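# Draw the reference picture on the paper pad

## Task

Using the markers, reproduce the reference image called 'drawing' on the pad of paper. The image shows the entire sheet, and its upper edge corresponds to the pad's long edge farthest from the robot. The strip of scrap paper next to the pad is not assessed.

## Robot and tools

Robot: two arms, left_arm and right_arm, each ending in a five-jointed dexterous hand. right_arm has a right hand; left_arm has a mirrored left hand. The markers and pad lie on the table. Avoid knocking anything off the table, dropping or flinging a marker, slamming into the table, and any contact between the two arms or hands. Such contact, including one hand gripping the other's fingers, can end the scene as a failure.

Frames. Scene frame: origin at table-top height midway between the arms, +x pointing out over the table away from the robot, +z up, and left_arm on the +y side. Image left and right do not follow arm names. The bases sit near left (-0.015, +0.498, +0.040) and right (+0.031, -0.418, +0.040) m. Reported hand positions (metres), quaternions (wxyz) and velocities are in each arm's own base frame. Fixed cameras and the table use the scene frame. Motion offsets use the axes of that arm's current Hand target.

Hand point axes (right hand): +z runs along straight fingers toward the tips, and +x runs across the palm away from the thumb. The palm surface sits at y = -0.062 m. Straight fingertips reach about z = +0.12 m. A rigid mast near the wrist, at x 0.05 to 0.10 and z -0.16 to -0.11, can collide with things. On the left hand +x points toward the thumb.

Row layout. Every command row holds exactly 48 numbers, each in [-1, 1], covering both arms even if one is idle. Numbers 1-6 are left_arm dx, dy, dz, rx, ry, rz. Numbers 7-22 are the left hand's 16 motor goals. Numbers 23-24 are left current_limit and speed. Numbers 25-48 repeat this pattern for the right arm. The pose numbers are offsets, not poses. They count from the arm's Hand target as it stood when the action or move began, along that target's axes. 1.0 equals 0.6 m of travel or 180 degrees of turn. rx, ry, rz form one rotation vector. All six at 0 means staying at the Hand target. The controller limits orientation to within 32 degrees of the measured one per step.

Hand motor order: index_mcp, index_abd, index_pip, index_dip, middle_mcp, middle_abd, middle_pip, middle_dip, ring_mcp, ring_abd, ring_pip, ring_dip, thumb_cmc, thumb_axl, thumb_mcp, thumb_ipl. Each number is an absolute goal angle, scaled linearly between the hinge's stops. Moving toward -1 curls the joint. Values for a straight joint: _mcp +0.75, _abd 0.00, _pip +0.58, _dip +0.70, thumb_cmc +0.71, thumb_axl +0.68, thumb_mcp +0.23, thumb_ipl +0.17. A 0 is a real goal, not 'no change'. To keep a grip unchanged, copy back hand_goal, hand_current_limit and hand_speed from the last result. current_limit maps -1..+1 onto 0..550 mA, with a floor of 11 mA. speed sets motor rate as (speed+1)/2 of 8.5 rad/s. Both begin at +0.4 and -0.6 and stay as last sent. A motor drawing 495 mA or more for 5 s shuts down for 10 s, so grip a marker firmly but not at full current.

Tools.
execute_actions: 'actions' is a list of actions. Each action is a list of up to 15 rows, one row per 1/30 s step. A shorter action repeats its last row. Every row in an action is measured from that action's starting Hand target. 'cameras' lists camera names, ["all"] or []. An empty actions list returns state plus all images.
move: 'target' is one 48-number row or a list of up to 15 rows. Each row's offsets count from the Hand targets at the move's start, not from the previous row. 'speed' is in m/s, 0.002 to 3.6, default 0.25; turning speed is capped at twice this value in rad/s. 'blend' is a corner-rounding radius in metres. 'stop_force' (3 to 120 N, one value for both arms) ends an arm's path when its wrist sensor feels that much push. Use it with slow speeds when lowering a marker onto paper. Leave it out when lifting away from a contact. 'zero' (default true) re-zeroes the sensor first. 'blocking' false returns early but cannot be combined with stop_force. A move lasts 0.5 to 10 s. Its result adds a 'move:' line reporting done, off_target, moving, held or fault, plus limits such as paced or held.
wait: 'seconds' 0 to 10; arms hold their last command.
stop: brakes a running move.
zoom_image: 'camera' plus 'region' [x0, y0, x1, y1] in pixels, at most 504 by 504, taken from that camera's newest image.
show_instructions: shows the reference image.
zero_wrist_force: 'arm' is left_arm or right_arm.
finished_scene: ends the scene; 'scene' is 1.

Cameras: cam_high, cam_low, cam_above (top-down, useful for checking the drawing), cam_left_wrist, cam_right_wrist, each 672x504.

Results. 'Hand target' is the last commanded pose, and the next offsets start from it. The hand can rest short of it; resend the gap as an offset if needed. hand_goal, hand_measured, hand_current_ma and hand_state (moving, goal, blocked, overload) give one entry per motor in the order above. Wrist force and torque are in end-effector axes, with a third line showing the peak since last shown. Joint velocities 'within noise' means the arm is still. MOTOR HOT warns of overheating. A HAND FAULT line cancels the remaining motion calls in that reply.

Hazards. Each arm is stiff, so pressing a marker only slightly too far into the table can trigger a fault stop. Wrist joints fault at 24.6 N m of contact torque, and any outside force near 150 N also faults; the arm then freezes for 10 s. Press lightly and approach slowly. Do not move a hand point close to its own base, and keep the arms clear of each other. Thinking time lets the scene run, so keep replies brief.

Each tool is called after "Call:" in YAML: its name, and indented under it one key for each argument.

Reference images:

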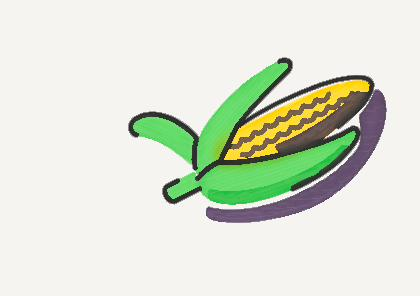

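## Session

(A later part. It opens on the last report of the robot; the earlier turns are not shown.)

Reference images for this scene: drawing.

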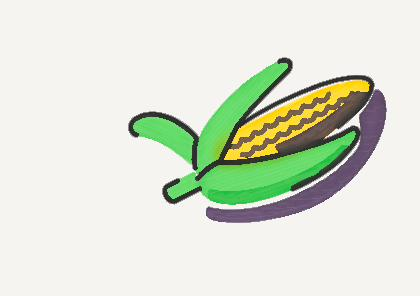

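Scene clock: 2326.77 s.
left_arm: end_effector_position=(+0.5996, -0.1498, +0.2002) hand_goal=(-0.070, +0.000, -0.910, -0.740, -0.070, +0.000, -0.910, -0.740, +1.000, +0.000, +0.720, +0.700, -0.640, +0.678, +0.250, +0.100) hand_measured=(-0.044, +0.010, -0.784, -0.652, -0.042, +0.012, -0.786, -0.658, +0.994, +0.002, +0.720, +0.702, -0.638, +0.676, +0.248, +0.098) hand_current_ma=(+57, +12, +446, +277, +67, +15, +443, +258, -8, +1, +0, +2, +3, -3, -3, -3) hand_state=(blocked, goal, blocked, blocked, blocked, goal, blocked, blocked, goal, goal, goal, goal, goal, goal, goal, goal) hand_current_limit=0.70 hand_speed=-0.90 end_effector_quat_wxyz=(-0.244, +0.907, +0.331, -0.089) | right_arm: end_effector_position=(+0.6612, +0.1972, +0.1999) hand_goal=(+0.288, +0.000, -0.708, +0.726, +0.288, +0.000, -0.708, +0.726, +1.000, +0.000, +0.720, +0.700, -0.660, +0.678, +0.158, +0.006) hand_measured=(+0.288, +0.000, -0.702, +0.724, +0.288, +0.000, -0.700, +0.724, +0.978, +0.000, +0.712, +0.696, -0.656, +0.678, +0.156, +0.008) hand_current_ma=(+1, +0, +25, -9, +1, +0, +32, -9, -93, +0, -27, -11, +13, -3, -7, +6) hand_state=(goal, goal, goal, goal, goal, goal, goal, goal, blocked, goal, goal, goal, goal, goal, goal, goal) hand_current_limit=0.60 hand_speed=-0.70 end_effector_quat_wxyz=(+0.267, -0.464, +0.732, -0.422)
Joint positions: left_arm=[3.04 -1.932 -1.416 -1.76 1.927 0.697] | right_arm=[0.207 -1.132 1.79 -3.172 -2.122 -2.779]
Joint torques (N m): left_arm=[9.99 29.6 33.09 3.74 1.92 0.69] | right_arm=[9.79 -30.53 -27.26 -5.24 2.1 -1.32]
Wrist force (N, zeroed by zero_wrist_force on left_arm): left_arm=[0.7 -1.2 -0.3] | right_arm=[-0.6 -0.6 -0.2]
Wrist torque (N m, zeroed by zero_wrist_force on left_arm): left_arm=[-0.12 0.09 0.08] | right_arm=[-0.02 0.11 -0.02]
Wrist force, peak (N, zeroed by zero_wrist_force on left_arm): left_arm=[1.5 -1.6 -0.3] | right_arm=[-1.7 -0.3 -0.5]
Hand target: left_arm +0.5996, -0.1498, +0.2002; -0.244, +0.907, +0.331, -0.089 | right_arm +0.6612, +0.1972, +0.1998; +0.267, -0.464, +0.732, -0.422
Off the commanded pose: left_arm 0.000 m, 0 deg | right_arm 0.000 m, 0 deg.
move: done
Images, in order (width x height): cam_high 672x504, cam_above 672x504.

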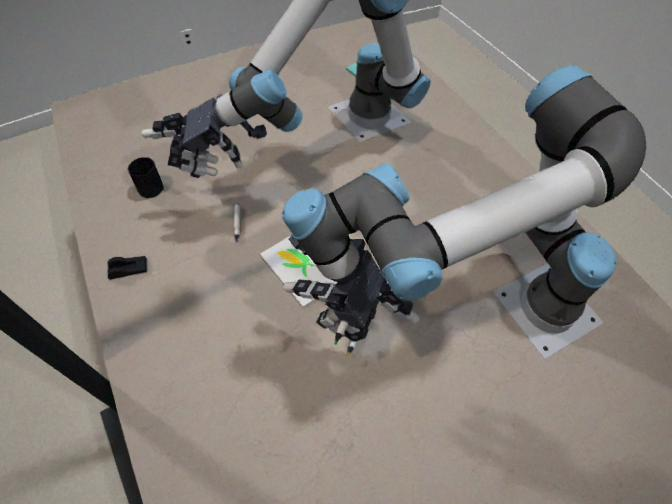

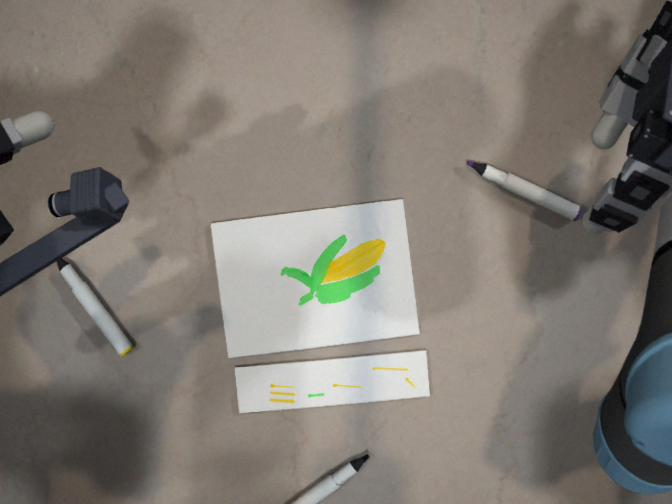

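Call:
move:
  target: [0.1277,0.2428,0.2062,0,0,0,-0.07,0,-0.91,-0.74,-0.07,0,-0.91,-0.74,-0.07,0,-0.3,-0.6,-0.64,0.678,0.25,0.1,0.7,-0.85,0,0.2309,0.1333,0,0,0,0.288,0,-0.708,0.725,0.288,0,-0.708,0.725,1,0,0.72,0.7,-0.66,0.678,0.157,0.005,0.6,-0.7]
  speed: 0.15
  cameras: ["cam_above", "cam_left_wrist", "cam_right_wrist"]

Call:
zoom_image:
  camera: "cam_above"
  region: [440, 60, 672, 260]

Scene clock: 2338.90 s.
left_arm: end_effector_position=(+0.6994, -0.1493, +0.0201) hand_goal=(-0.070, +0.000, -0.910, -0.740, -0.070, +0.000, -0.910, -0.740, -0.070, +0.000, -0.300, -0.600, -0.640, +0.678, +0.250, +0.100) hand_measured=(-0.044, +0.010, -0.784, -0.652, -0.042, +0.012, -0.786, -0.658, -0.058, +0.002, -0.292, -0.598, -0.638, +0.676, +0.248, +0.098) hand_current_ma=(+57, +12, +446, +277, +67, +15, +443, +258, +22, +1, +11, +3, +2, -3, -3, -3) hand_state=(blocked, goal, blocked, blocked, blocked, goal, blocked, blocked, goal, goal, goal, goal, goal, goal, goal, goal) hand_current_limit=0.70 hand_speed=-0.85 end_effector_quat_wxyz=(-0.244, +0.907, +0.331, -0.089) | right_arm: end_effector_position=(+0.6611, +0.1972, +0.0399) hand_goal=(+0.288, +0.000, -0.708, +0.726, +0.288, +0.000, -0.708, +0.726, +1.000, +0.000, +0.720, +0.700, -0.660, +0.678, +0.158, +0.006) hand_measured=(+0.288, +0.000, -0.702, +0.724, +0.288, +0.000, -0.700, +0.724, +0.978, +0.000, +0.712, +0.696, -0.656, +0.678, +0.156, +0.008) hand_current_ma=(+0, +0, +24, -9, +1, +0, +31, -9, -93, +0, -27, -11, +13, -3, -7, +6) hand_state=(goal, goal, goal, goal, goal, goal, goal, goal, blocked, goal, goal, goal, goal, goal, goal, goal) hand_current_limit=0.60 hand_speed=-0.70 end_effector_quat_wxyz=(+0.267, -0.464, +0.732, -0.422)
Joint positions: left_arm=[3.054 -2.299 -1.321 -1.483 1.933 0.711] | right_arm=[0.207 -0.844 1.855 -3.525 -2.121 -2.779]
Joint torques (N m): left_arm=[9.98 41.08 32.32 3.53 1.82 1.86] | right_arm=[-5.65 -35.62 -21.6 -5.27 -0.5 -1.03]
Wrist force (N, zeroed by zero_wrist_force on left_arm): left_arm=[0.5 -1.1 -0.3] | right_arm=[-0.6 -1.0 -0.2]
Wrist torque (N m, zeroed by zero_wrist_force on left_arm): left_arm=[-0.05 0.11 -0.04] | right_arm=[-0.06 0.11 -0.02]
Wrist force, peak (N, zeroed by zero_wrist_force on left_arm): left_arm=[0.3 -2.0 -0.9] | right_arm=[-0.8 -2.0 -0.8]
Hand target: left_arm +0.6994, -0.1493, +0.0201; -0.244, +0.907, +0.331, -0.089 | right_arm +0.6611, +0.1972, +0.0399; +0.267, -0.464, +0.732, -0.422
Off the commanded pose: left_arm 0.000 m, 0 deg | right_arm 0.000 m, 0 deg.
move: done
camera_calibration:
cam_left_wrist: T_world_to_cam=[[-0.947528, -0.141426, 0.286686, 0.599291], [0.232166, 0.312041, 0.921265, -0.187601], [-0.219749, 0.939484, -0.262833, 0.417273], [0, 0, 0, 1]] pos_world=[0.703094, -0.248727, 0.110695]
cam_right_wrist: T_world_to_cam=[[0.0967481, 0.85653, -0.506948, -0.173414], [-0.167896, 0.516083, 0.839922, -0.0748436], [0.981046, 0.00385356, 0.193738, -0.526865], [0, 0, 0, 1]] pos_world=[0.52109, 0.18919, 0.0770243]
Images, in order (width x height): cam_above 672x504, cam_left_wrist 672x504, cam_right_wrist 672x504.

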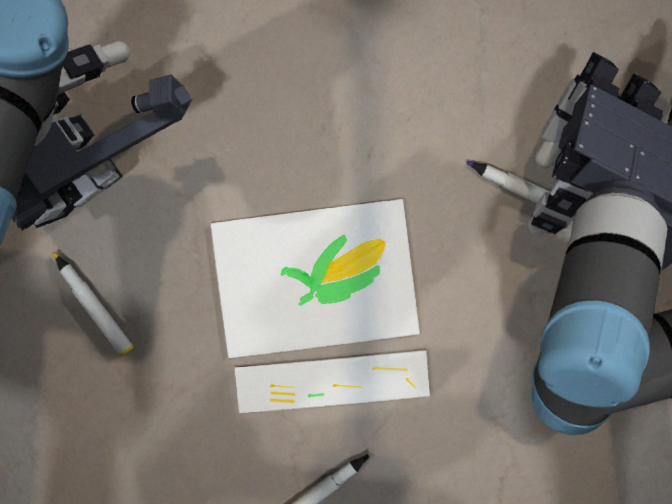

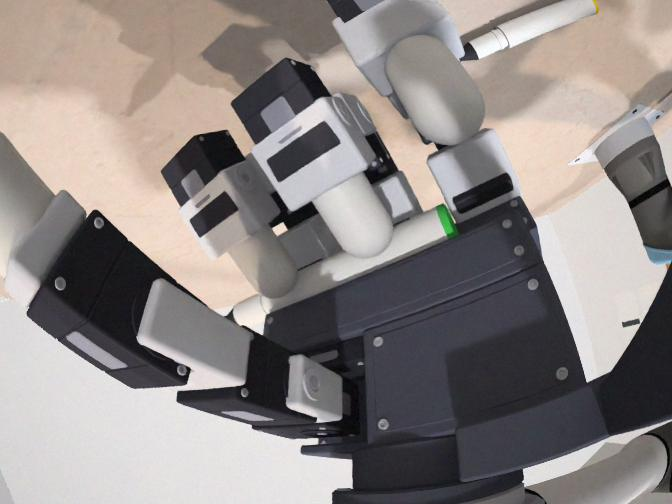

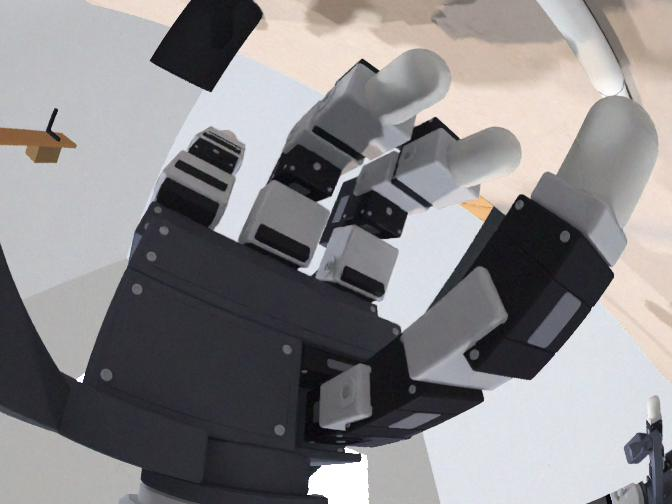

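Scaled by 2.172.

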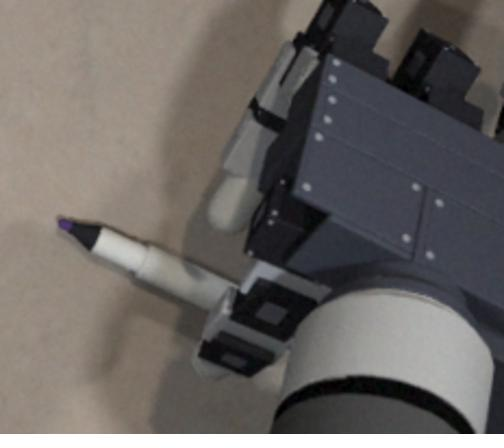

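Call:
move:
  target:
    - [0,0,0,0,0,0,-0.07,0,-0.65,-0.62,-0.07,0,-0.65,-0.62,-0.07,0,-0.3,-0.6,-0.64,0.678,0.25,0.1,0.7,-0.92,0,0,0,0,0,0,0.288,0,-0.708,0.725,0.288,0,-0.708,0.725,1,0,0.72,0.7,-0.66,0.678,0.157,0.005,0.6,-0.7]
    - [0,0,0,0,0,0,-0.07,0,-0.5,-0.6,-0.07,0,-0.5,-0.6,-0.07,0,-0.3,-0.6,-0.66,0.678,0.1775,-0.3,0.6,-0.92,0,0,0,0,0,0,0.288,0,-0.708,0.725,0.288,0,-0.708,0.725,1,0,0.72,0.7,-0.66,0.678,0.157,0.005,0.6,-0.7]
    - [0,0,0,0,0,0,-0.07,0,-0.4,-0.4,-0.07,0,-0.4,-0.4,-0.07,0,-0.3,-0.6,-0.66,0.678,0.1775,-0.3,0.6,-0.92,0,0,0,0,0,0,0.288,0,-0.708,0.725,0.288,0,-0.708,0.725,1,0,0.72,0.7,-0.66,0.678,0.157,0.005,0.6,-0.7]
  cameras: ["cam_left_wrist"]

Call:
move:
  target:
    - [0,0,0,0,0,0,-0.07,0,-0.369,-0.17,-0.07,0,-0.369,-0.17,-0.07,0,-0.3,-0.6,-0.66,0.678,0.1775,-0.3,0.6,-0.92,0,0,0,0,0,0,0.288,0,-0.708,0.725,0.288,0,-0.708,0.725,1,0,0.72,0.7,-0.66,0.678,0.157,0.005,0.6,-0.7]
    - [0,0,0,0,0,0,0.038,0,-0.471,0.265,0.038,0,-0.471,0.265,0.038,0,-0.471,0.265,-0.66,0.678,0.1775,-0.3,0.6,-0.92,0,0,0,0,0,0,0.288,0,-0.708,0.725,0.288,0,-0.708,0.725,1,0,0.72,0.7,-0.66,0.678,0.157,0.005,0.6,-0.7]
    - [0,0,0,0,0,0,0.13,0,-0.553,0.67,0.13,0,-0.553,0.67,0.13,0,-0.553,0.67,-0.66,0.678,0.1775,-0.3,0.6,-0.92,0,0,0,0,0,0,0.288,0,-0.708,0.725,0.288,0,-0.708,0.725,1,0,0.72,0.7,-0.66,0.678,0.157,0.005,0.6,-0.7]
  cameras: ["cam_left_wrist"]

Scene clock: 2357.23 s.
left_arm: end_effector_position=(+0.6994, -0.1493, +0.0201) hand_goal=(-0.070, +0.000, -0.400, -0.400, -0.070, +0.000, -0.400, -0.400, -0.070, +0.000, -0.300, -0.600, -0.660, +0.678, +0.178, -0.300) hand_measured=(-0.058, +0.002, -0.400, -0.402, -0.058, +0.004, -0.400, -0.402, -0.058, +0.002, -0.292, -0.598, -0.658, +0.676, +0.176, -0.298) hand_current_ma=(+20, +2, +0, -3, +21, +3, +0, -3, +22, +1, +11, +3, +3, -3, -2, +2) hand_state=(goal, goal, goal, goal, goal, goal, goal, goal, goal, goal, goal, goal, goal, goal, goal, goal) hand_current_limit=0.60 hand_speed=-0.92 end_effector_quat_wxyz=(-0.244, +0.907, +0.331, -0.089) | right_arm: end_effector_position=(+0.6611, +0.1972, +0.0399) hand_goal=(+0.288, +0.000, -0.708, +0.726, +0.288, +0.000, -0.708, +0.726, +1.000, +0.000, +0.720, +0.700, -0.660, +0.678, +0.158, +0.006) hand_measured=(+0.288, +0.000, -0.702, +0.724, +0.288, +0.000, -0.700, +0.724, +0.978, +0.000, +0.712, +0.696, -0.656, +0.678, +0.156, +0.008) hand_current_ma=(+0, +0, +24, -9, +1, +0, +31, -9, -93, +0, -27, -11, +13, -3, -7, +6) hand_state=(goal, goal, goal, goal, goal, goal, goal, goal, blocked, goal, goal, goal, goal, goal, goal, goal) hand_current_limit=0.60 hand_speed=-0.70 end_effector_quat_wxyz=(+0.267, -0.464, +0.732, -0.422)
Joint positions: left_arm=[3.054 -2.299 -1.321 -1.483 1.933 0.711] | right_arm=[0.207 -0.844 1.855 -3.525 -2.121 -2.779]
Joint torques (N m): left_arm=[8.53 43.22 30.51 2.97 0.78 1.3] | right_arm=[8.05 -36.17 -21.8 -5.16 -2.8 -1.26]
Wrist force (N, zeroed by zero_wrist_force on left_arm): left_arm=[0.6 -1.3 -0.3] | right_arm=[-0.7 -0.9 -0.5]
Wrist torque (N m, zeroed by zero_wrist_force on left_arm): left_arm=[-0.08 0.10 -0.03] | right_arm=[-0.02 0.14 -0.03]
Wrist force, peak (N, zeroed by zero_wrist_force on left_arm): left_arm=[0.8 -1.4 -0.5] | right_arm=[-1.0 -0.7 -0.6]
Hand target: left_arm +0.6994, -0.1493, +0.0201; -0.244, +0.907, +0.331, -0.089 | right_arm +0.6611, +0.1972, +0.0399; +0.267, -0.464, +0.732, -0.422
Off the commanded pose: left_arm 0.000 m, 0 deg | right_arm 0.000 m, 0 deg.
move: done
camera_calibration:
cam_left_wrist: T_world_to_cam=[[-0.947528, -0.141426, 0.286686, 0.599291], [0.232166, 0.312041, 0.921265, -0.187601], [-0.219749, 0.939484, -0.262833, 0.417273], [0, 0, 0, 1]] pos_world=[0.703094, -0.248727, 0.110695]
Images, in order (width x height): cam_left_wrist 672x504.

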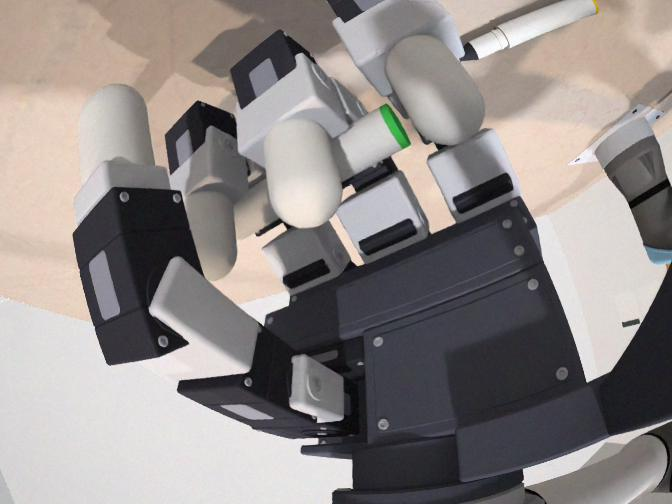

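Scene clock: 2363.27 s.
left_arm: end_effector_position=(+0.6994, -0.1493, +0.0201) hand_goal=(+0.130, +0.000, -0.552, +0.670, +0.130, +0.000, -0.552, +0.670, +0.130, +0.000, -0.552, +0.670, -0.660, +0.678, +0.178, -0.300) hand_measured=(+0.132, +0.002, -0.544, +0.668, +0.132, +0.002, -0.544, +0.668, +0.130, +0.002, -0.544, +0.668, -0.658, +0.676, +0.176, -0.298) hand_current_ma=(+1, +2, +13, -3, +1, +3, +12, -2, +1, +1, +13, -2, +3, -3, -2, +2) hand_state=(goal, goal, goal, goal, goal, goal, goal, goal, goal, goal, goal, goal, goal, goal, goal, goal) hand_current_limit=0.60 hand_speed=-0.92 end_effector_quat_wxyz=(-0.244, +0.907, +0.331, -0.089) | right_arm: end_effector_position=(+0.6611, +0.1972, +0.0399) hand_goal=(+0.288, +0.000, -0.708, +0.726, +0.288, +0.000, -0.708, +0.726, +1.000, +0.000, +0.720, +0.700, -0.660, +0.678, +0.158, +0.006) hand_measured=(+0.288, +0.000, -0.702, +0.724, +0.288, +0.000, -0.700, +0.724, +0.978, +0.000, +0.712, +0.696, -0.656, +0.678, +0.156, +0.008) hand_current_ma=(+0, +0, +24, -9, +1, +0, +31, -9, -93, +0, -27, -11, +13, -3, -7, +6) hand_state=(goal, goal, goal, goal, goal, goal, goal, goal, blocked, goal, goal, goal, goal, goal, goal, goal) hand_current_limit=0.60 hand_speed=-0.70 end_effector_quat_wxyz=(+0.267, -0.464, +0.732, -0.422)
Joint positions: left_arm=[3.054 -2.299 -1.321 -1.483 1.933 0.711] | right_arm=[0.207 -0.844 1.855 -3.525 -2.121 -2.779]
Joint torques (N m): left_arm=[6.95 46.47 28.61 2.17 -0.02 0.28] | right_arm=[8.13 -36.93 -21.94 -5.15 -2.81 -1.4]
Wrist force (N, zeroed by zero_wrist_force on left_arm): left_arm=[0.6 -1.2 -0.3] | right_arm=[-0.6 -0.6 -0.3]
Wrist torque (N m, zeroed by zero_wrist_force on left_arm): left_arm=[-0.08 0.09 -0.03] | right_arm=[0.00 0.12 -0.01]
Wrist force, peak (N, zeroed by zero_wrist_force on left_arm): left_arm=[1.0 -1.4 -0.3] | right_arm=[-0.9 -0.9 -0.7]
Hand target: left_arm +0.6994, -0.1493, +0.0201; -0.244, +0.907, +0.331, -0.089 | right_arm +0.6611, +0.1972, +0.0399; +0.267, -0.464, +0.732, -0.422
Off the commanded pose: left_arm 0.000 m, 0 deg | right_arm 0.000 m, 0 deg.
move: done
camera_calibration:
cam_left_wrist: T_world_to_cam=[[-0.947521, -0.141417, 0.286713, 0.599285], [0.232193, 0.312045, 0.921257, -0.187618], [-0.219749, 0.939484, -0.262833, 0.417273], [0, 0, 0, 1]] pos_world=[0.703094, -0.248727, 0.110695]
Images, in order (width x height): cam_left_wrist 672x504.

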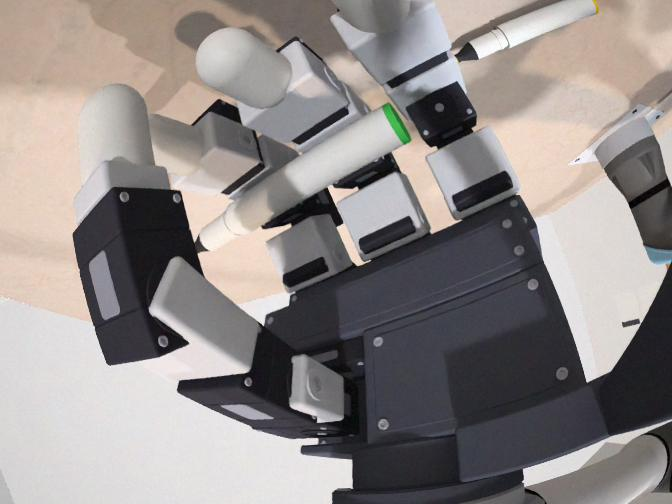

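Call:
move:
  target:
    - [0,0.025,0.0433,0.0417,0,0,0.13,0,-0.553,0.67,0.13,0,-0.553,0.67,0.13,0,-0.553,0.67,-0.66,0.678,0.1775,-0.3,0.6,-0.92,0,0,0,0,0,0,0.288,0,-0.708,0.725,0.288,0,-0.708,0.725,1,0,0.72,0.7,-0.66,0.678,0.157,0.005,0.6,-0.7]
    - [0,0.025,0.0433,0.0833,0,0,0.13,0,-0.553,0.67,0.13,0,-0.553,0.67,0.13,0,-0.553,0.67,-0.66,0.678,0.1775,-0.3,0.6,-0.92,0,0,0,0,0,0,0.288,0,-0.708,0.725,0.288,0,-0.708,0.725,1,0,0.72,0.7,-0.66,0.678,0.157,0.005,0.6,-0.7]
    - [0,0.02708,0.04691,0.1667,0,0,0.13,0,-0.553,0.67,0.13,0,-0.553,0.67,0.13,0,-0.553,0.67,-0.66,0.678,0.1775,-0.3,0.6,-0.92,0,0,0,0,0,0,0.288,0,-0.708,0.725,0.288,0,-0.708,0.725,1,0,0.72,0.7,-0.66,0.678,0.157,0.005,0.6,-0.7]
  speed: 0.05
  blend: [0, 0.005, 0]
  cameras: ["cam_left_wrist"]

Call:
move:
  target:
    - [0,0,0,0,0,0,0.13,0,-0.553,0.67,0.13,0,-0.553,0.67,0.13,0,-0.553,0.67,-0.66,0.678,0.1775,-0.2,0.6,-0.94,0,0,0,0,0,0,0.288,0,-0.708,0.725,0.288,0,-0.708,0.725,1,0,0.72,0.7,-0.66,0.678,0.157,0.005,0.6,-0.7]
    - [0,0,0,0,0,0,0.13,0,-0.553,0.67,0.13,0,-0.553,0.67,0.13,0,-0.553,0.67,-0.66,0.678,0.1775,-0.1,0.6,-0.96,0,0,0,0,0,0,0.288,0,-0.708,0.725,0.288,0,-0.708,0.725,1,0,0.72,0.7,-0.66,0.678,0.157,0.005,0.6,-0.7]
    - [0,0,0,0,0,0,0.288,0,-0.708,0.725,0.288,0,-0.708,0.725,0.288,0,-0.708,0.725,-0.66,0.678,0.157,0.005,0.6,-0.94,0,0,0,0,0,0,0.288,0,-0.708,0.725,0.288,0,-0.708,0.725,1,0,0.72,0.7,-0.66,0.678,0.157,0.005,0.6,-0.7]
  cameras: ["cam_left_wrist"]

Scene clock: 2381.17 s.
left_arm: end_effector_position=(+0.6993, -0.1492, -0.0124) hand_goal=(+0.130, +0.000, -0.552, +0.670, +0.130, +0.000, -0.552, +0.670, +0.130, +0.000, -0.552, +0.670, -0.660, +0.678, +0.178, -0.300) hand_measured=(+0.132, +0.002, -0.544, +0.668, +0.132, +0.002, -0.544, +0.668, +0.130, +0.002, -0.544, +0.668, -0.658, +0.676, +0.176, -0.298) hand_current_ma=(+1, +2, +13, -2, +1, +2, +12, -2, +1, +1, +11, -2, +3, -3, -1, +2) hand_state=(goal, goal, goal, goal, goal, goal, goal, goal, goal, goal, goal, goal, goal, goal, goal, goal) hand_current_limit=0.60 hand_speed=-0.92 end_effector_quat_wxyz=(-0.471, +0.813, +0.297, -0.172) | right_arm: end_effector_position=(+0.6611, +0.1972, +0.0399) hand_goal=(+0.288, +0.000, -0.708, +0.726, +0.288, +0.000, -0.708, +0.726, +1.000, +0.000, +0.720, +0.700, -0.660, +0.678, +0.158, +0.006) hand_measured=(+0.288, +0.000, -0.702, +0.724, +0.288, +0.000, -0.700, +0.724, +0.978, +0.000, +0.712, +0.696, -0.656, +0.678, +0.156, +0.008) hand_current_ma=(+0, +0, +24, -9, +1, +0, +31, -9, -93, +0, -27, -11, +13, -3, -7, +6) hand_state=(goal, goal, goal, goal, goal, goal, goal, goal, blocked, goal, goal, goal, goal, goal, goal, goal) hand_current_limit=0.60 hand_speed=-0.70 end_effector_quat_wxyz=(+0.267, -0.464, +0.732, -0.422)
Joint positions: left_arm=[2.955 -2.687 -0.696 -2.263 2.151 0.386] | right_arm=[0.207 -0.844 1.855 -3.525 -2.121 -2.779]
Joint torques (N m): left_arm=[-10.3 51.44 31.79 -1 1.67 -1.66] | right_arm=[8.4 -35.16 -21.83 -4.7 -2.78 -0.97]
Wrist force (N, zeroed by zero_wrist_force on left_arm): left_arm=[0.6 -1.6 -0.5] | right_arm=[-0.6 -0.6 -0.2]
Wrist torque (N m, zeroed by zero_wrist_force on left_arm): left_arm=[-0.19 -0.02 -0.02] | right_arm=[-0.01 0.11 -0.01]
Wrist force, peak (N, zeroed by zero_wrist_force on left_arm): left_arm=[0.6 -1.9 -0.1] | right_arm=[-0.8 -1.1 -0.5]
Hand target: left_arm +0.6993, -0.1492, -0.0124; -0.471, +0.813, +0.297, -0.172 | right_arm +0.6611, +0.1972, +0.0399; +0.267, -0.464, +0.732, -0.422
Off the commanded pose: left_arm 0.000 m, 0 deg | right_arm 0.000 m, 0 deg.
move: done
camera_calibration:
cam_left_wrist: T_world_to_cam=[[-0.811877, -0.302535, 0.499329, 0.492318], [0.536568, -0.0495535, 0.842401, -0.425455], [-0.230112, 0.951849, 0.202562, 0.423492], [0, 0, 0, 1]] pos_world=[0.725437, -0.27524, 0.026792]
Images, in order (width x height): cam_left_wrist 672x504.

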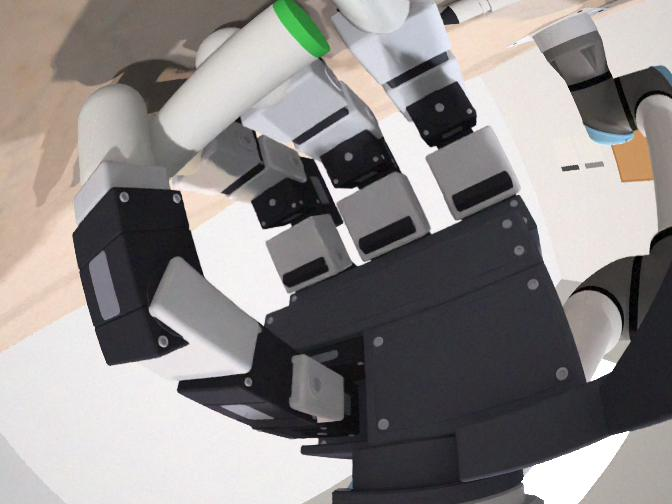

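Scene clock: 2384.23 s.
left_arm: end_effector_position=(+0.6993, -0.1492, -0.0124) hand_goal=(+0.288, +0.000, -0.708, +0.726, +0.288, +0.000, -0.708, +0.726, +0.288, +0.000, -0.708, +0.726, -0.660, +0.678, +0.158, +0.006) hand_measured=(+0.282, +0.002, -0.700, +0.724, +0.282, +0.002, -0.702, +0.724, +0.280, +0.002, -0.700, +0.724, -0.658, +0.676, +0.158, +0.004) hand_current_ma=(-10, +2, +11, -3, -10, +2, +9, -2, -10, +1, +11, -2, +3, -3, +1, -3) hand_state=(goal, goal, goal, goal, goal, goal, goal, goal, goal, goal, goal, goal, goal, goal, goal, goal) hand_current_limit=0.60 hand_speed=-0.94 end_effector_quat_wxyz=(-0.471, +0.813, +0.297, -0.172) | right_arm: end_effector_position=(+0.6611, +0.1972, +0.0399) hand_goal=(+0.288, +0.000, -0.708, +0.726, +0.288, +0.000, -0.708, +0.726, +1.000, +0.000, +0.720, +0.700, -0.660, +0.678, +0.158, +0.006) hand_measured=(+0.288, +0.000, -0.702, +0.724, +0.288, +0.000, -0.700, +0.724, +0.978, +0.000, +0.712, +0.696, -0.656, +0.678, +0.156, +0.008) hand_current_ma=(+0, +0, +24, -9, +1, +0, +31, -9, -93, +0, -27, -11, +13, -3, -7, +6) hand_state=(goal, goal, goal, goal, goal, goal, goal, goal, blocked, goal, goal, goal, goal, goal, goal, goal) hand_current_limit=0.60 hand_speed=-0.70 end_effector_quat_wxyz=(+0.267, -0.464, +0.732, -0.422)
Joint positions: left_arm=[2.955 -2.687 -0.696 -2.263 2.151 0.386] | right_arm=[0.207 -0.844 1.855 -3.525 -2.121 -2.779]
Joint torques (N m): left_arm=[-9.43 51.63 31.07 -0.91 1.58 -1.47] | right_arm=[8.1 -36.12 -21.71 -4.76 -2.9 -1.16]
Wrist force (N, zeroed by zero_wrist_force on left_arm): left_arm=[0.4 -1.6 -0.5] | right_arm=[-0.7 -0.8 -0.5]
Wrist torque (N m, zeroed by zero_wrist_force on left_arm): left_arm=[-0.21 0.00 -0.04] | right_arm=[-0.02 0.13 -0.03]
Wrist force, peak (N, zeroed by zero_wrist_force on left_arm): left_arm=[0.8 -1.8 -0.6] | right_arm=[-0.7 -1.0 -0.3]
Hand target: left_arm +0.6993, -0.1492, -0.0124; -0.471, +0.813, +0.297, -0.172 | right_arm +0.6611, +0.1972, +0.0399; +0.267, -0.464, +0.732, -0.422
Off the commanded pose: left_arm 0.000 m, 0 deg | right_arm 0.000 m, 0 deg.
move: done
camera_calibration:
cam_left_wrist: T_world_to_cam=[[-0.811833, -0.302539, 0.499397, 0.492283], [0.536633, -0.0495289, 0.842361, -0.425494], [-0.230112, 0.951849, 0.202561, 0.423492], [0, 0, 0, 1]] pos_world=[0.725437, -0.27524, 0.026792]
Images, in order (width x height): cam_left_wrist 672x504.

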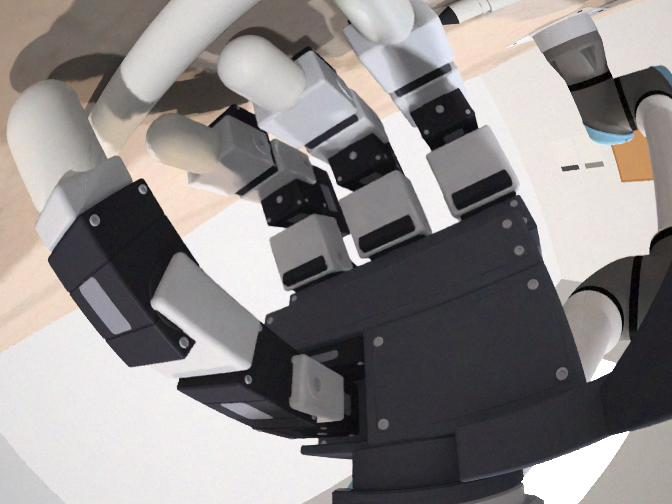

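Call:
move:
  target: [0,-0.2887,-0.1667,0,0,0,0.288,0,-0.708,0.725,0.288,0,-0.708,0.725,0.288,0,-0.708,0.725,-0.66,0.678,0.157,0.005,0.6,-0.94,0,0.0756,0.0437,0,0,0,0.288,0,-0.708,0.725,0.288,0,-0.708,0.725,1,0,0.72,0.7,-0.66,0.678,0.157,0.005,0.6,-0.7]
  speed: 0.08
  stop_force: 5
  cameras: ["cam_above", "cam_right_wrist", "cam_high"]

Call:
zoom_image:
  camera: "cam_right_wrist"
  region: [272, 0, 672, 240]

Scene clock: 2394.13 s.
left_arm: end_effector_position=(+0.6995, -0.1496, +0.1876) hand_goal=(+0.288, +0.000, -0.708, +0.726, +0.288, +0.000, -0.708, +0.726, +0.288, +0.000, -0.708, +0.726, -0.660, +0.678, +0.158, +0.006) hand_measured=(+0.282, +0.002, -0.700, +0.724, +0.282, +0.002, -0.702, +0.724, +0.282, +0.002, -0.700, +0.724, -0.658, +0.676, +0.158, +0.004) hand_current_ma=(-9, +2, +11, -3, -10, +2, +9, -2, -10, +1, +11, -2, +3, -3, +1, -3) hand_state=(goal, goal, goal, goal, goal, goal, goal, goal, goal, goal, goal, goal, goal, goal, goal, goal) hand_current_limit=0.60 hand_speed=-0.94 end_effector_quat_wxyz=(-0.470, +0.813, +0.297, -0.171) | right_arm: end_effector_position=(+0.6611, +0.1972, -0.0125) hand_goal=(+0.288, +0.000, -0.708, +0.726, +0.288, +0.000, -0.708, +0.726, +1.000, +0.000, +0.720, +0.700, -0.660, +0.678, +0.158, +0.006) hand_measured=(+0.288, +0.000, -0.702, +0.724, +0.288, +0.000, -0.700, +0.724, +0.978, +0.000, +0.712, +0.696, -0.656, +0.678, +0.156, +0.008) hand_current_ma=(+0, +0, +24, -9, +1, +0, +31, -9, -93, +0, -27, -11, +13, -3, -7, +6) hand_state=(goal, goal, goal, goal, goal, goal, goal, goal, blocked, goal, goal, goal, goal, goal, goal, goal) hand_current_limit=0.60 hand_speed=-0.70 end_effector_quat_wxyz=(+0.267, -0.464, +0.732, -0.422)
Joint positions: left_arm=[2.954 -2.758 -0.035 -2.852 2.151 0.386] | right_arm=[0.207 -0.732 1.841 -3.624 -2.121 -2.78]
Joint torques (N m): left_arm=[-5.34 52.11 31.79 -1.19 -0.51 -1.47] | right_arm=[-11.82 -37.88 -19.52 -5.1 2.01 -1.28]
Wrist force (N, zeroed by zero_wrist_force on left_arm): left_arm=[0.8 -1.5 -0.5] | right_arm=[-0.9 -0.8 -0.2]
Wrist torque (N m, zeroed by zero_wrist_force on left_arm): left_arm=[-0.21 -0.04 -0.01] | right_arm=[-0.03 0.14 -0.03]
Wrist force, peak (N, zeroed by zero_wrist_force on left_arm): left_arm=[0.6 -2.0 -0.9] | right_arm=[-0.9 -1.2 -0.3]
Hand target: left_arm +0.6996, -0.1496, +0.1876; -0.471, +0.813, +0.297, -0.172 | right_arm +0.6611, +0.1972, -0.0125; +0.267, -0.464, +0.732, -0.422
Off the commanded pose: left_arm 0.000 m, 0 deg | right_arm 0.000 m, 0 deg.
elbow stopped short (left arm): the move would have taken joint 3 (elbow) straighter than the controller allows.
move: done
camera_calibration:
cam_right_wrist: T_world_to_cam=[[0.0967496, 0.856525, -0.506956, -0.199978], [-0.167895, 0.516091, 0.839917, -0.0308336], [0.981046, 0.00385367, 0.193738, -0.516713], [0, 0, 0, 1]] pos_world=[0.52109, 0.18919, 0.0246243]
Images, in order (width x height): cam_high 672x504, cam_above 672x504, cam_right_wrist 672x504.

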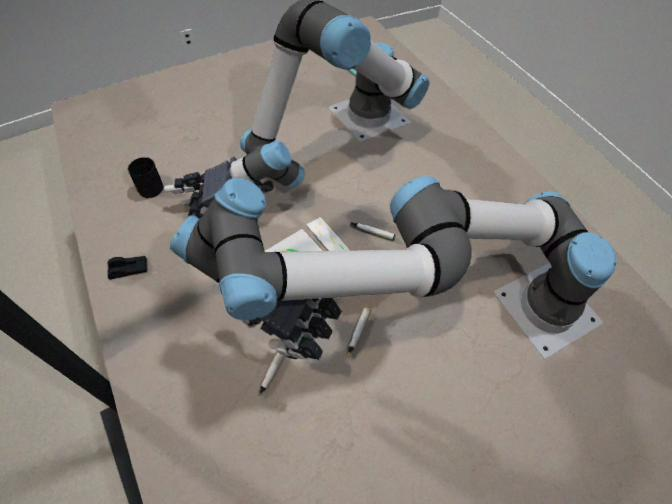

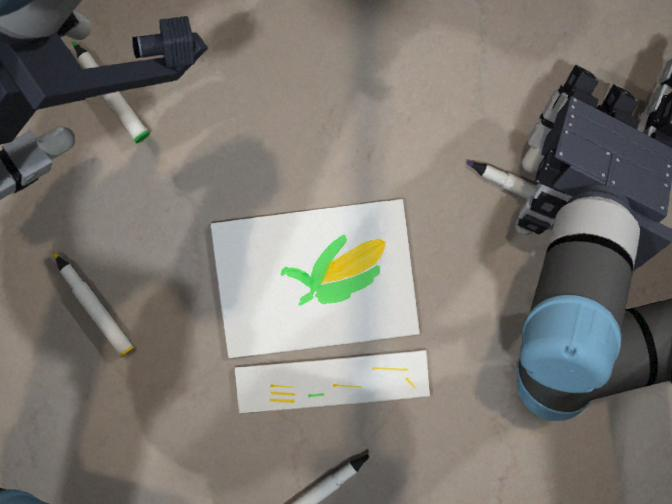

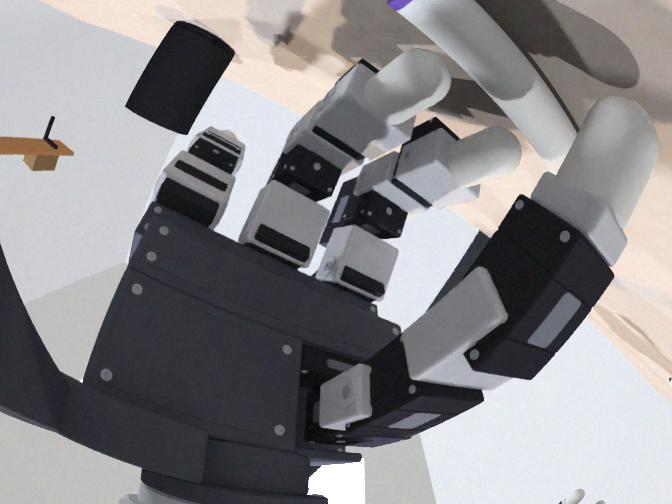

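Scaled by 1.260 from the camera's 672x504 image, which has a finer 960x720 frame.

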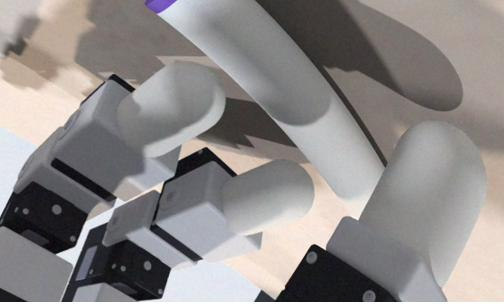

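Call:
zoom_image:
  camera: "cam_above"
  region: [270, 430, 400, 504]

Call:
zoom_image:
  camera: "cam_high"
  region: [320, 190, 420, 260]

Scaled by 3.877.

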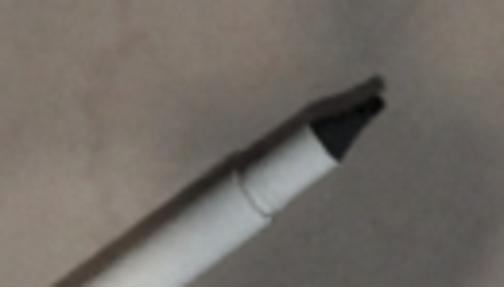

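Scaled by 5.040.

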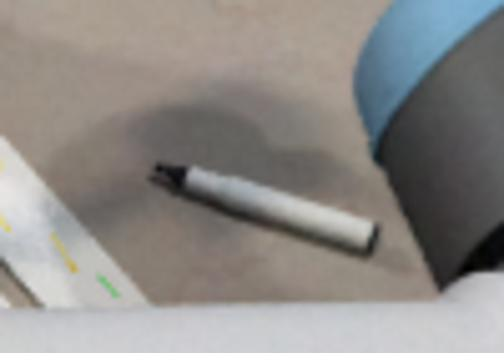

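Call:
move:
  target: [-0.7145,0.019,0.0927,0,0.4426,0.2556,0.288,0,-0.708,0.725,0.288,0,-0.708,0.725,1,0,0.72,0.7,-0.66,0.678,0.157,0.005,0.6,-0.7,-0.0092,0,0,0,-0.02887,-0.01667,0.288,0,-0.708,0.725,0.288,0,-0.708,0.725,1,0,0.72,0.7,-0.66,0.678,0.157,0.005,0.6,-0.7]
  speed: 0.25
  cameras: ["cam_above", "cam_high", "cam_right_wrist", "cam_left_wrist"]

Scene clock: 2440.43 s.
left_arm: end_effector_position=(+0.3443, -0.3932, +0.1500) hand_goal=(+0.288, +0.000, -0.708, +0.726, +0.288, +0.000, -0.708, +0.726, +1.000, +0.000, +0.720, +0.700, -0.660, +0.678, +0.158, +0.006) hand_measured=(+0.282, +0.002, -0.700, +0.724, +0.282, +0.002, -0.702, +0.724, +0.978, +0.002, +0.712, +0.702, -0.658, +0.676, +0.158, +0.004) hand_current_ma=(-9, +2, +10, -3, -10, +2, +9, -2, -46, +1, -13, +2, +3, -3, +1, -3) hand_state=(goal, goal, goal, goal, goal, goal, goal, goal, blocked, goal, goal, goal, goal, goal, goal, goal) hand_current_limit=0.60 hand_speed=-0.70 end_effector_quat_wxyz=(-0.450, +0.778, -0.380, +0.218) | right_arm: end_effector_position=(+0.6635, +0.2022, -0.0125) hand_goal=(+0.288, +0.000, -0.708, +0.726, +0.288, +0.000, -0.708, +0.726, +1.000, +0.000, +0.720, +0.700, -0.660, +0.678, +0.158, +0.006) hand_measured=(+0.288, +0.000, -0.702, +0.724, +0.288, +0.000, -0.700, +0.724, +0.978, +0.000, +0.712, +0.696, -0.656, +0.678, +0.156, +0.008) hand_current_ma=(+0, +0, +24, -9, +1, +0, +31, -9, -93, +0, -27, -11, +13, -3, -7, +6) hand_state=(goal, goal, goal, goal, goal, goal, goal, goal, blocked, goal, goal, goal, goal, goal, goal, goal) hand_current_limit=0.60 hand_speed=-0.70 end_effector_quat_wxyz=(+0.289, -0.501, +0.706, -0.408)
Joint positions: left_arm=[2.246 -1.782 -2.021 -0.893 2.618 1.592] | right_arm=[0.188 -0.73 1.85 -3.673 -2.02 -2.86]
Joint torques (N m): left_arm=[-9.53 37.11 9.66 4.41 0.31 1.58] | right_arm=[-11.28 -38.16 -5.88 -5.34 2.12 -1.37]
Wrist force (N, zeroed by zero_wrist_force on left_arm): left_arm=[0.4 -1.8 -0.5] | right_arm=[-0.8 -1.1 -0.3]
Wrist torque (N m, zeroed by zero_wrist_force on left_arm): left_arm=[-0.28 0.04 -0.11] | right_arm=[-0.06 0.14 -0.06]
Wrist force, peak (N, zeroed by zero_wrist_force on left_arm): left_arm=[0.6 -2.0 -0.8] | right_arm=[-0.8 -1.0 -0.7]
Hand target: left_arm +0.3443, -0.3932, +0.1500; -0.450, +0.778, -0.380, +0.218 | right_arm +0.6635, +0.2022, -0.0125; +0.289, -0.501, +0.706, -0.408
Off the commanded pose: left_arm 0.000 m, 0 deg | right_arm 0.000 m, 0 deg.
move: done
camera_calibration:
cam_left_wrist: T_world_to_cam=[[-0.272356, 0.821662, 0.500693, 0.305182], [-0.0651922, -0.534927, 0.842379, -0.367526], [0.959985, 0.196786, 0.199257, -0.165035], [0, 0, 0, 1]] pos_world=[0.217589, -0.414879, 0.189678]
cam_right_wrist: T_world_to_cam=[[0.00659429, 0.861979, -0.506901, -0.145775], [-0.220841, 0.495651, 0.839976, 0.00624741], [0.975288, 0.106405, 0.193629, -0.535904], [0, 0, 0, 1]] pos_world=[0.525001, 0.179582, 0.0246249]
Images, in order (width x height): cam_high 672x504, cam_above 672x504, cam_left_wrist 672x504, cam_right_wrist 672x504.

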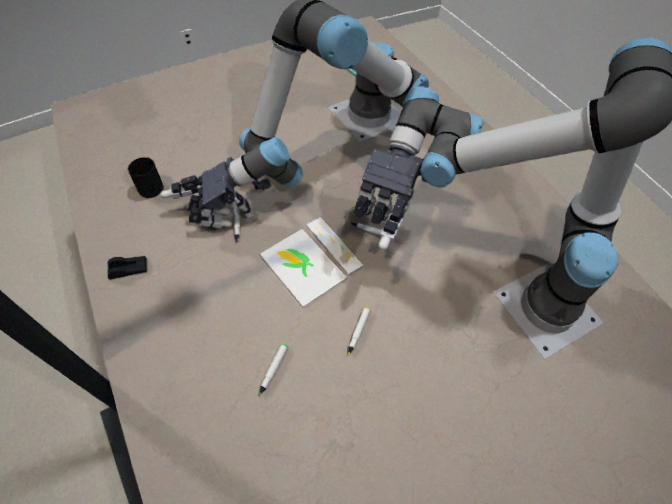

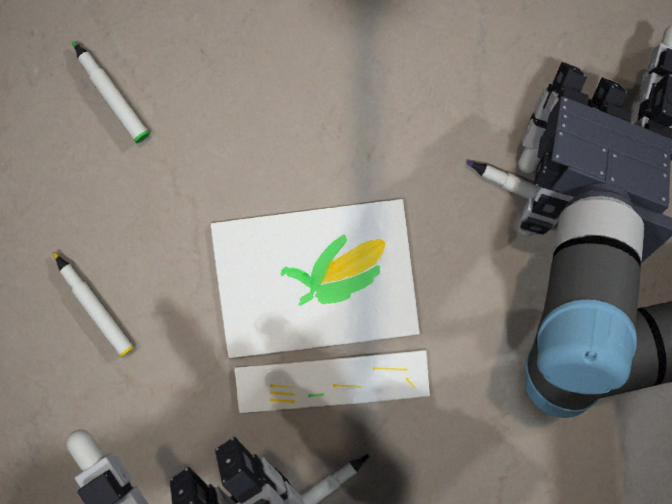

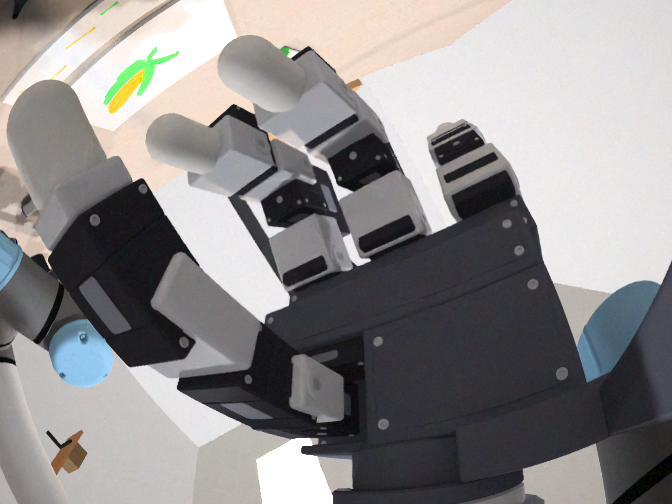

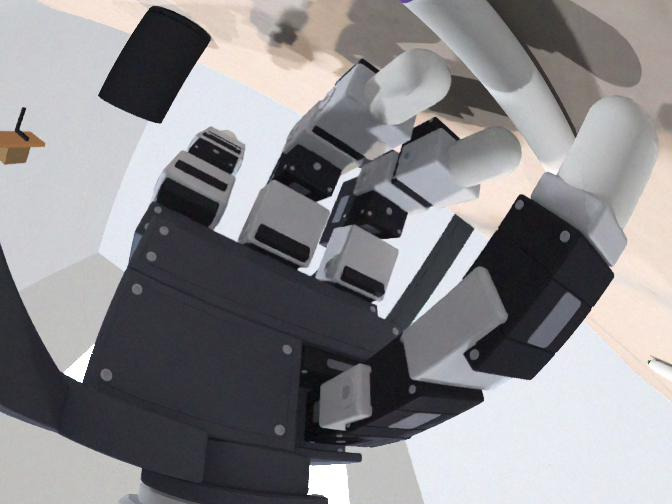

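Call:
move:
  target: [0,0.1732,0.1,0,0,0,0.288,0,-0.708,0.725,0.288,0,-0.708,0.725,1,0,0.72,0.7,-0.66,0.678,0.157,0.005,0.6,-0.7,0,0,0,0,0,0,0.288,0,-0.708,0.725,0.288,0,-0.708,0.725,1,0,0.72,0.7,-0.66,0.678,0.157,0.005,0.6,-0.7]
  speed: 0.1
  cameras: ["cam_above", "cam_left_wrist", "cam_high"]

Call:
zoom_image:
  camera: "cam_high"
  region: [320, 170, 480, 290]

Scene clock: 2446.33 s.
left_arm: end_effector_position=(+0.3440, -0.3930, +0.0301) hand_goal=(+0.288, +0.000, -0.708, +0.726, +0.288, +0.000, -0.708, +0.726, +1.000, +0.000, +0.720, +0.700, -0.660, +0.678, +0.158, +0.006) hand_measured=(+0.282, +0.002, -0.700, +0.724, +0.282, +0.002, -0.702, +0.724, +0.978, +0.002, +0.712, +0.702, -0.658, +0.676, +0.158, +0.004) hand_current_ma=(-9, +2, +10, -3, -9, +2, +9, -2, -45, +1, -12, +2, +3, -3, +1, -3) hand_state=(goal, goal, goal, goal, goal, goal, goal, goal, blocked, goal, goal, goal, goal, goal, goal, goal) hand_current_limit=0.60 hand_speed=-0.70 end_effector_quat_wxyz=(-0.450, +0.778, -0.380, +0.218) | right_arm: end_effector_position=(+0.6635, +0.2022, -0.0125) hand_goal=(+0.288, +0.000, -0.708, +0.726, +0.288, +0.000, -0.708, +0.726, +1.000, +0.000, +0.720, +0.700, -0.660, +0.678, +0.158, +0.006) hand_measured=(+0.288, +0.000, -0.702, +0.724, +0.288, +0.000, -0.700, +0.724, +0.978, +0.000, +0.712, +0.696, -0.656, +0.678, +0.156, +0.008) hand_current_ma=(+0, +0, +24, -9, +1, +0, +31, -9, -93, +0, -27, -11, +13, -3, -7, +6) hand_state=(goal, goal, goal, goal, goal, goal, goal, goal, blocked, goal, goal, goal, goal, goal, goal, goal) hand_current_limit=0.60 hand_speed=-0.70 end_effector_quat_wxyz=(+0.289, -0.501, +0.706, -0.408)
Joint positions: left_arm=[2.246 -2.019 -2.116 -0.561 2.618 1.592] | right_arm=[0.188 -0.73 1.85 -3.673 -2.02 -2.86]
Joint torques (N m): left_arm=[8.18 25.2 4.94 4.41 0.56 1.82] | right_arm=[-11.07 -38.47 -5 -5.21 2.08 -1.24]
Wrist force (N, zeroed by zero_wrist_force on left_arm): left_arm=[0.4 -1.6 -0.6] | right_arm=[-0.4 -0.9 -0.4]
Wrist torque (N m, zeroed by zero_wrist_force on left_arm): left_arm=[-0.24 0.06 -0.10] | right_arm=[-0.03 0.09 -0.02]
Wrist force, peak (N, zeroed by zero_wrist_force on left_arm): left_arm=[0.4 -2.4 -0.8] | right_arm=[-0.9 -1.2 -0.4]
Hand target: left_arm +0.3441, -0.3929, +0.0300; -0.450, +0.778, -0.380, +0.218 | right_arm +0.6635, +0.2022, -0.0125; +0.289, -0.501, +0.706, -0.408
Off the commanded pose: left_arm 0.000 m, 0 deg | right_arm 0.000 m, 0 deg.
move: done
camera_calibration:
cam_left_wrist: T_world_to_cam=[[-0.272275, 0.821693, 0.500687, 0.365015], [-0.0652511, -0.534915, 0.842382, -0.266335], [0.960004, 0.19669, 0.199261, -0.14092], [0, 0, 0, 1]] pos_world=[0.217289, -0.414679, 0.0696779]
Images, in order (width x height): cam_high 672x504, cam_above 672x504, cam_left_wrist 672x504.

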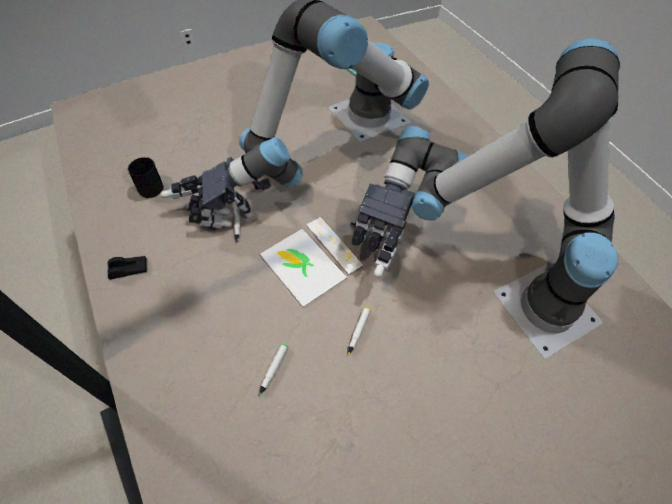

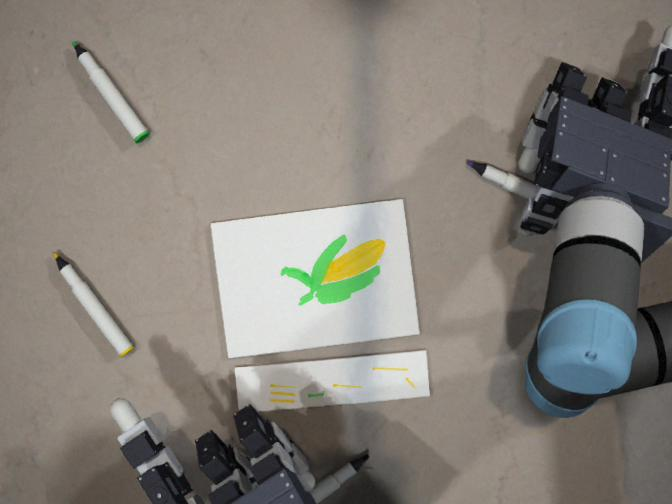

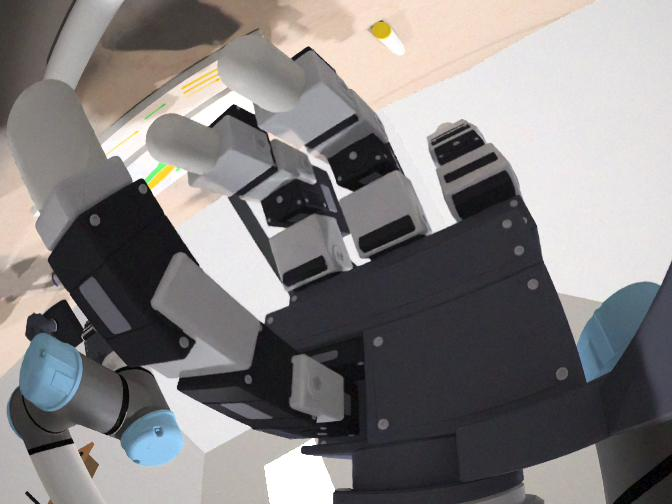

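Scaled by 3.150.

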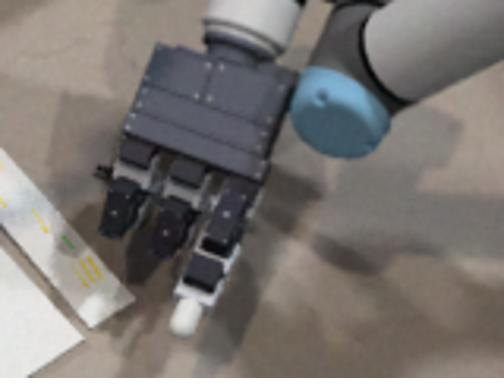

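Call:
zoom_image:
  camera: "cam_left_wrist"
  region: [0, 0, 200, 120]

Scaled by 2.520 from the camera's 672x504 image, which has a finer 960x720 frame.

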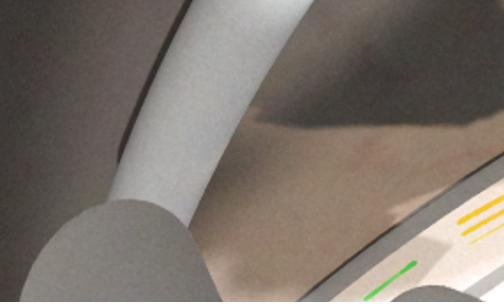

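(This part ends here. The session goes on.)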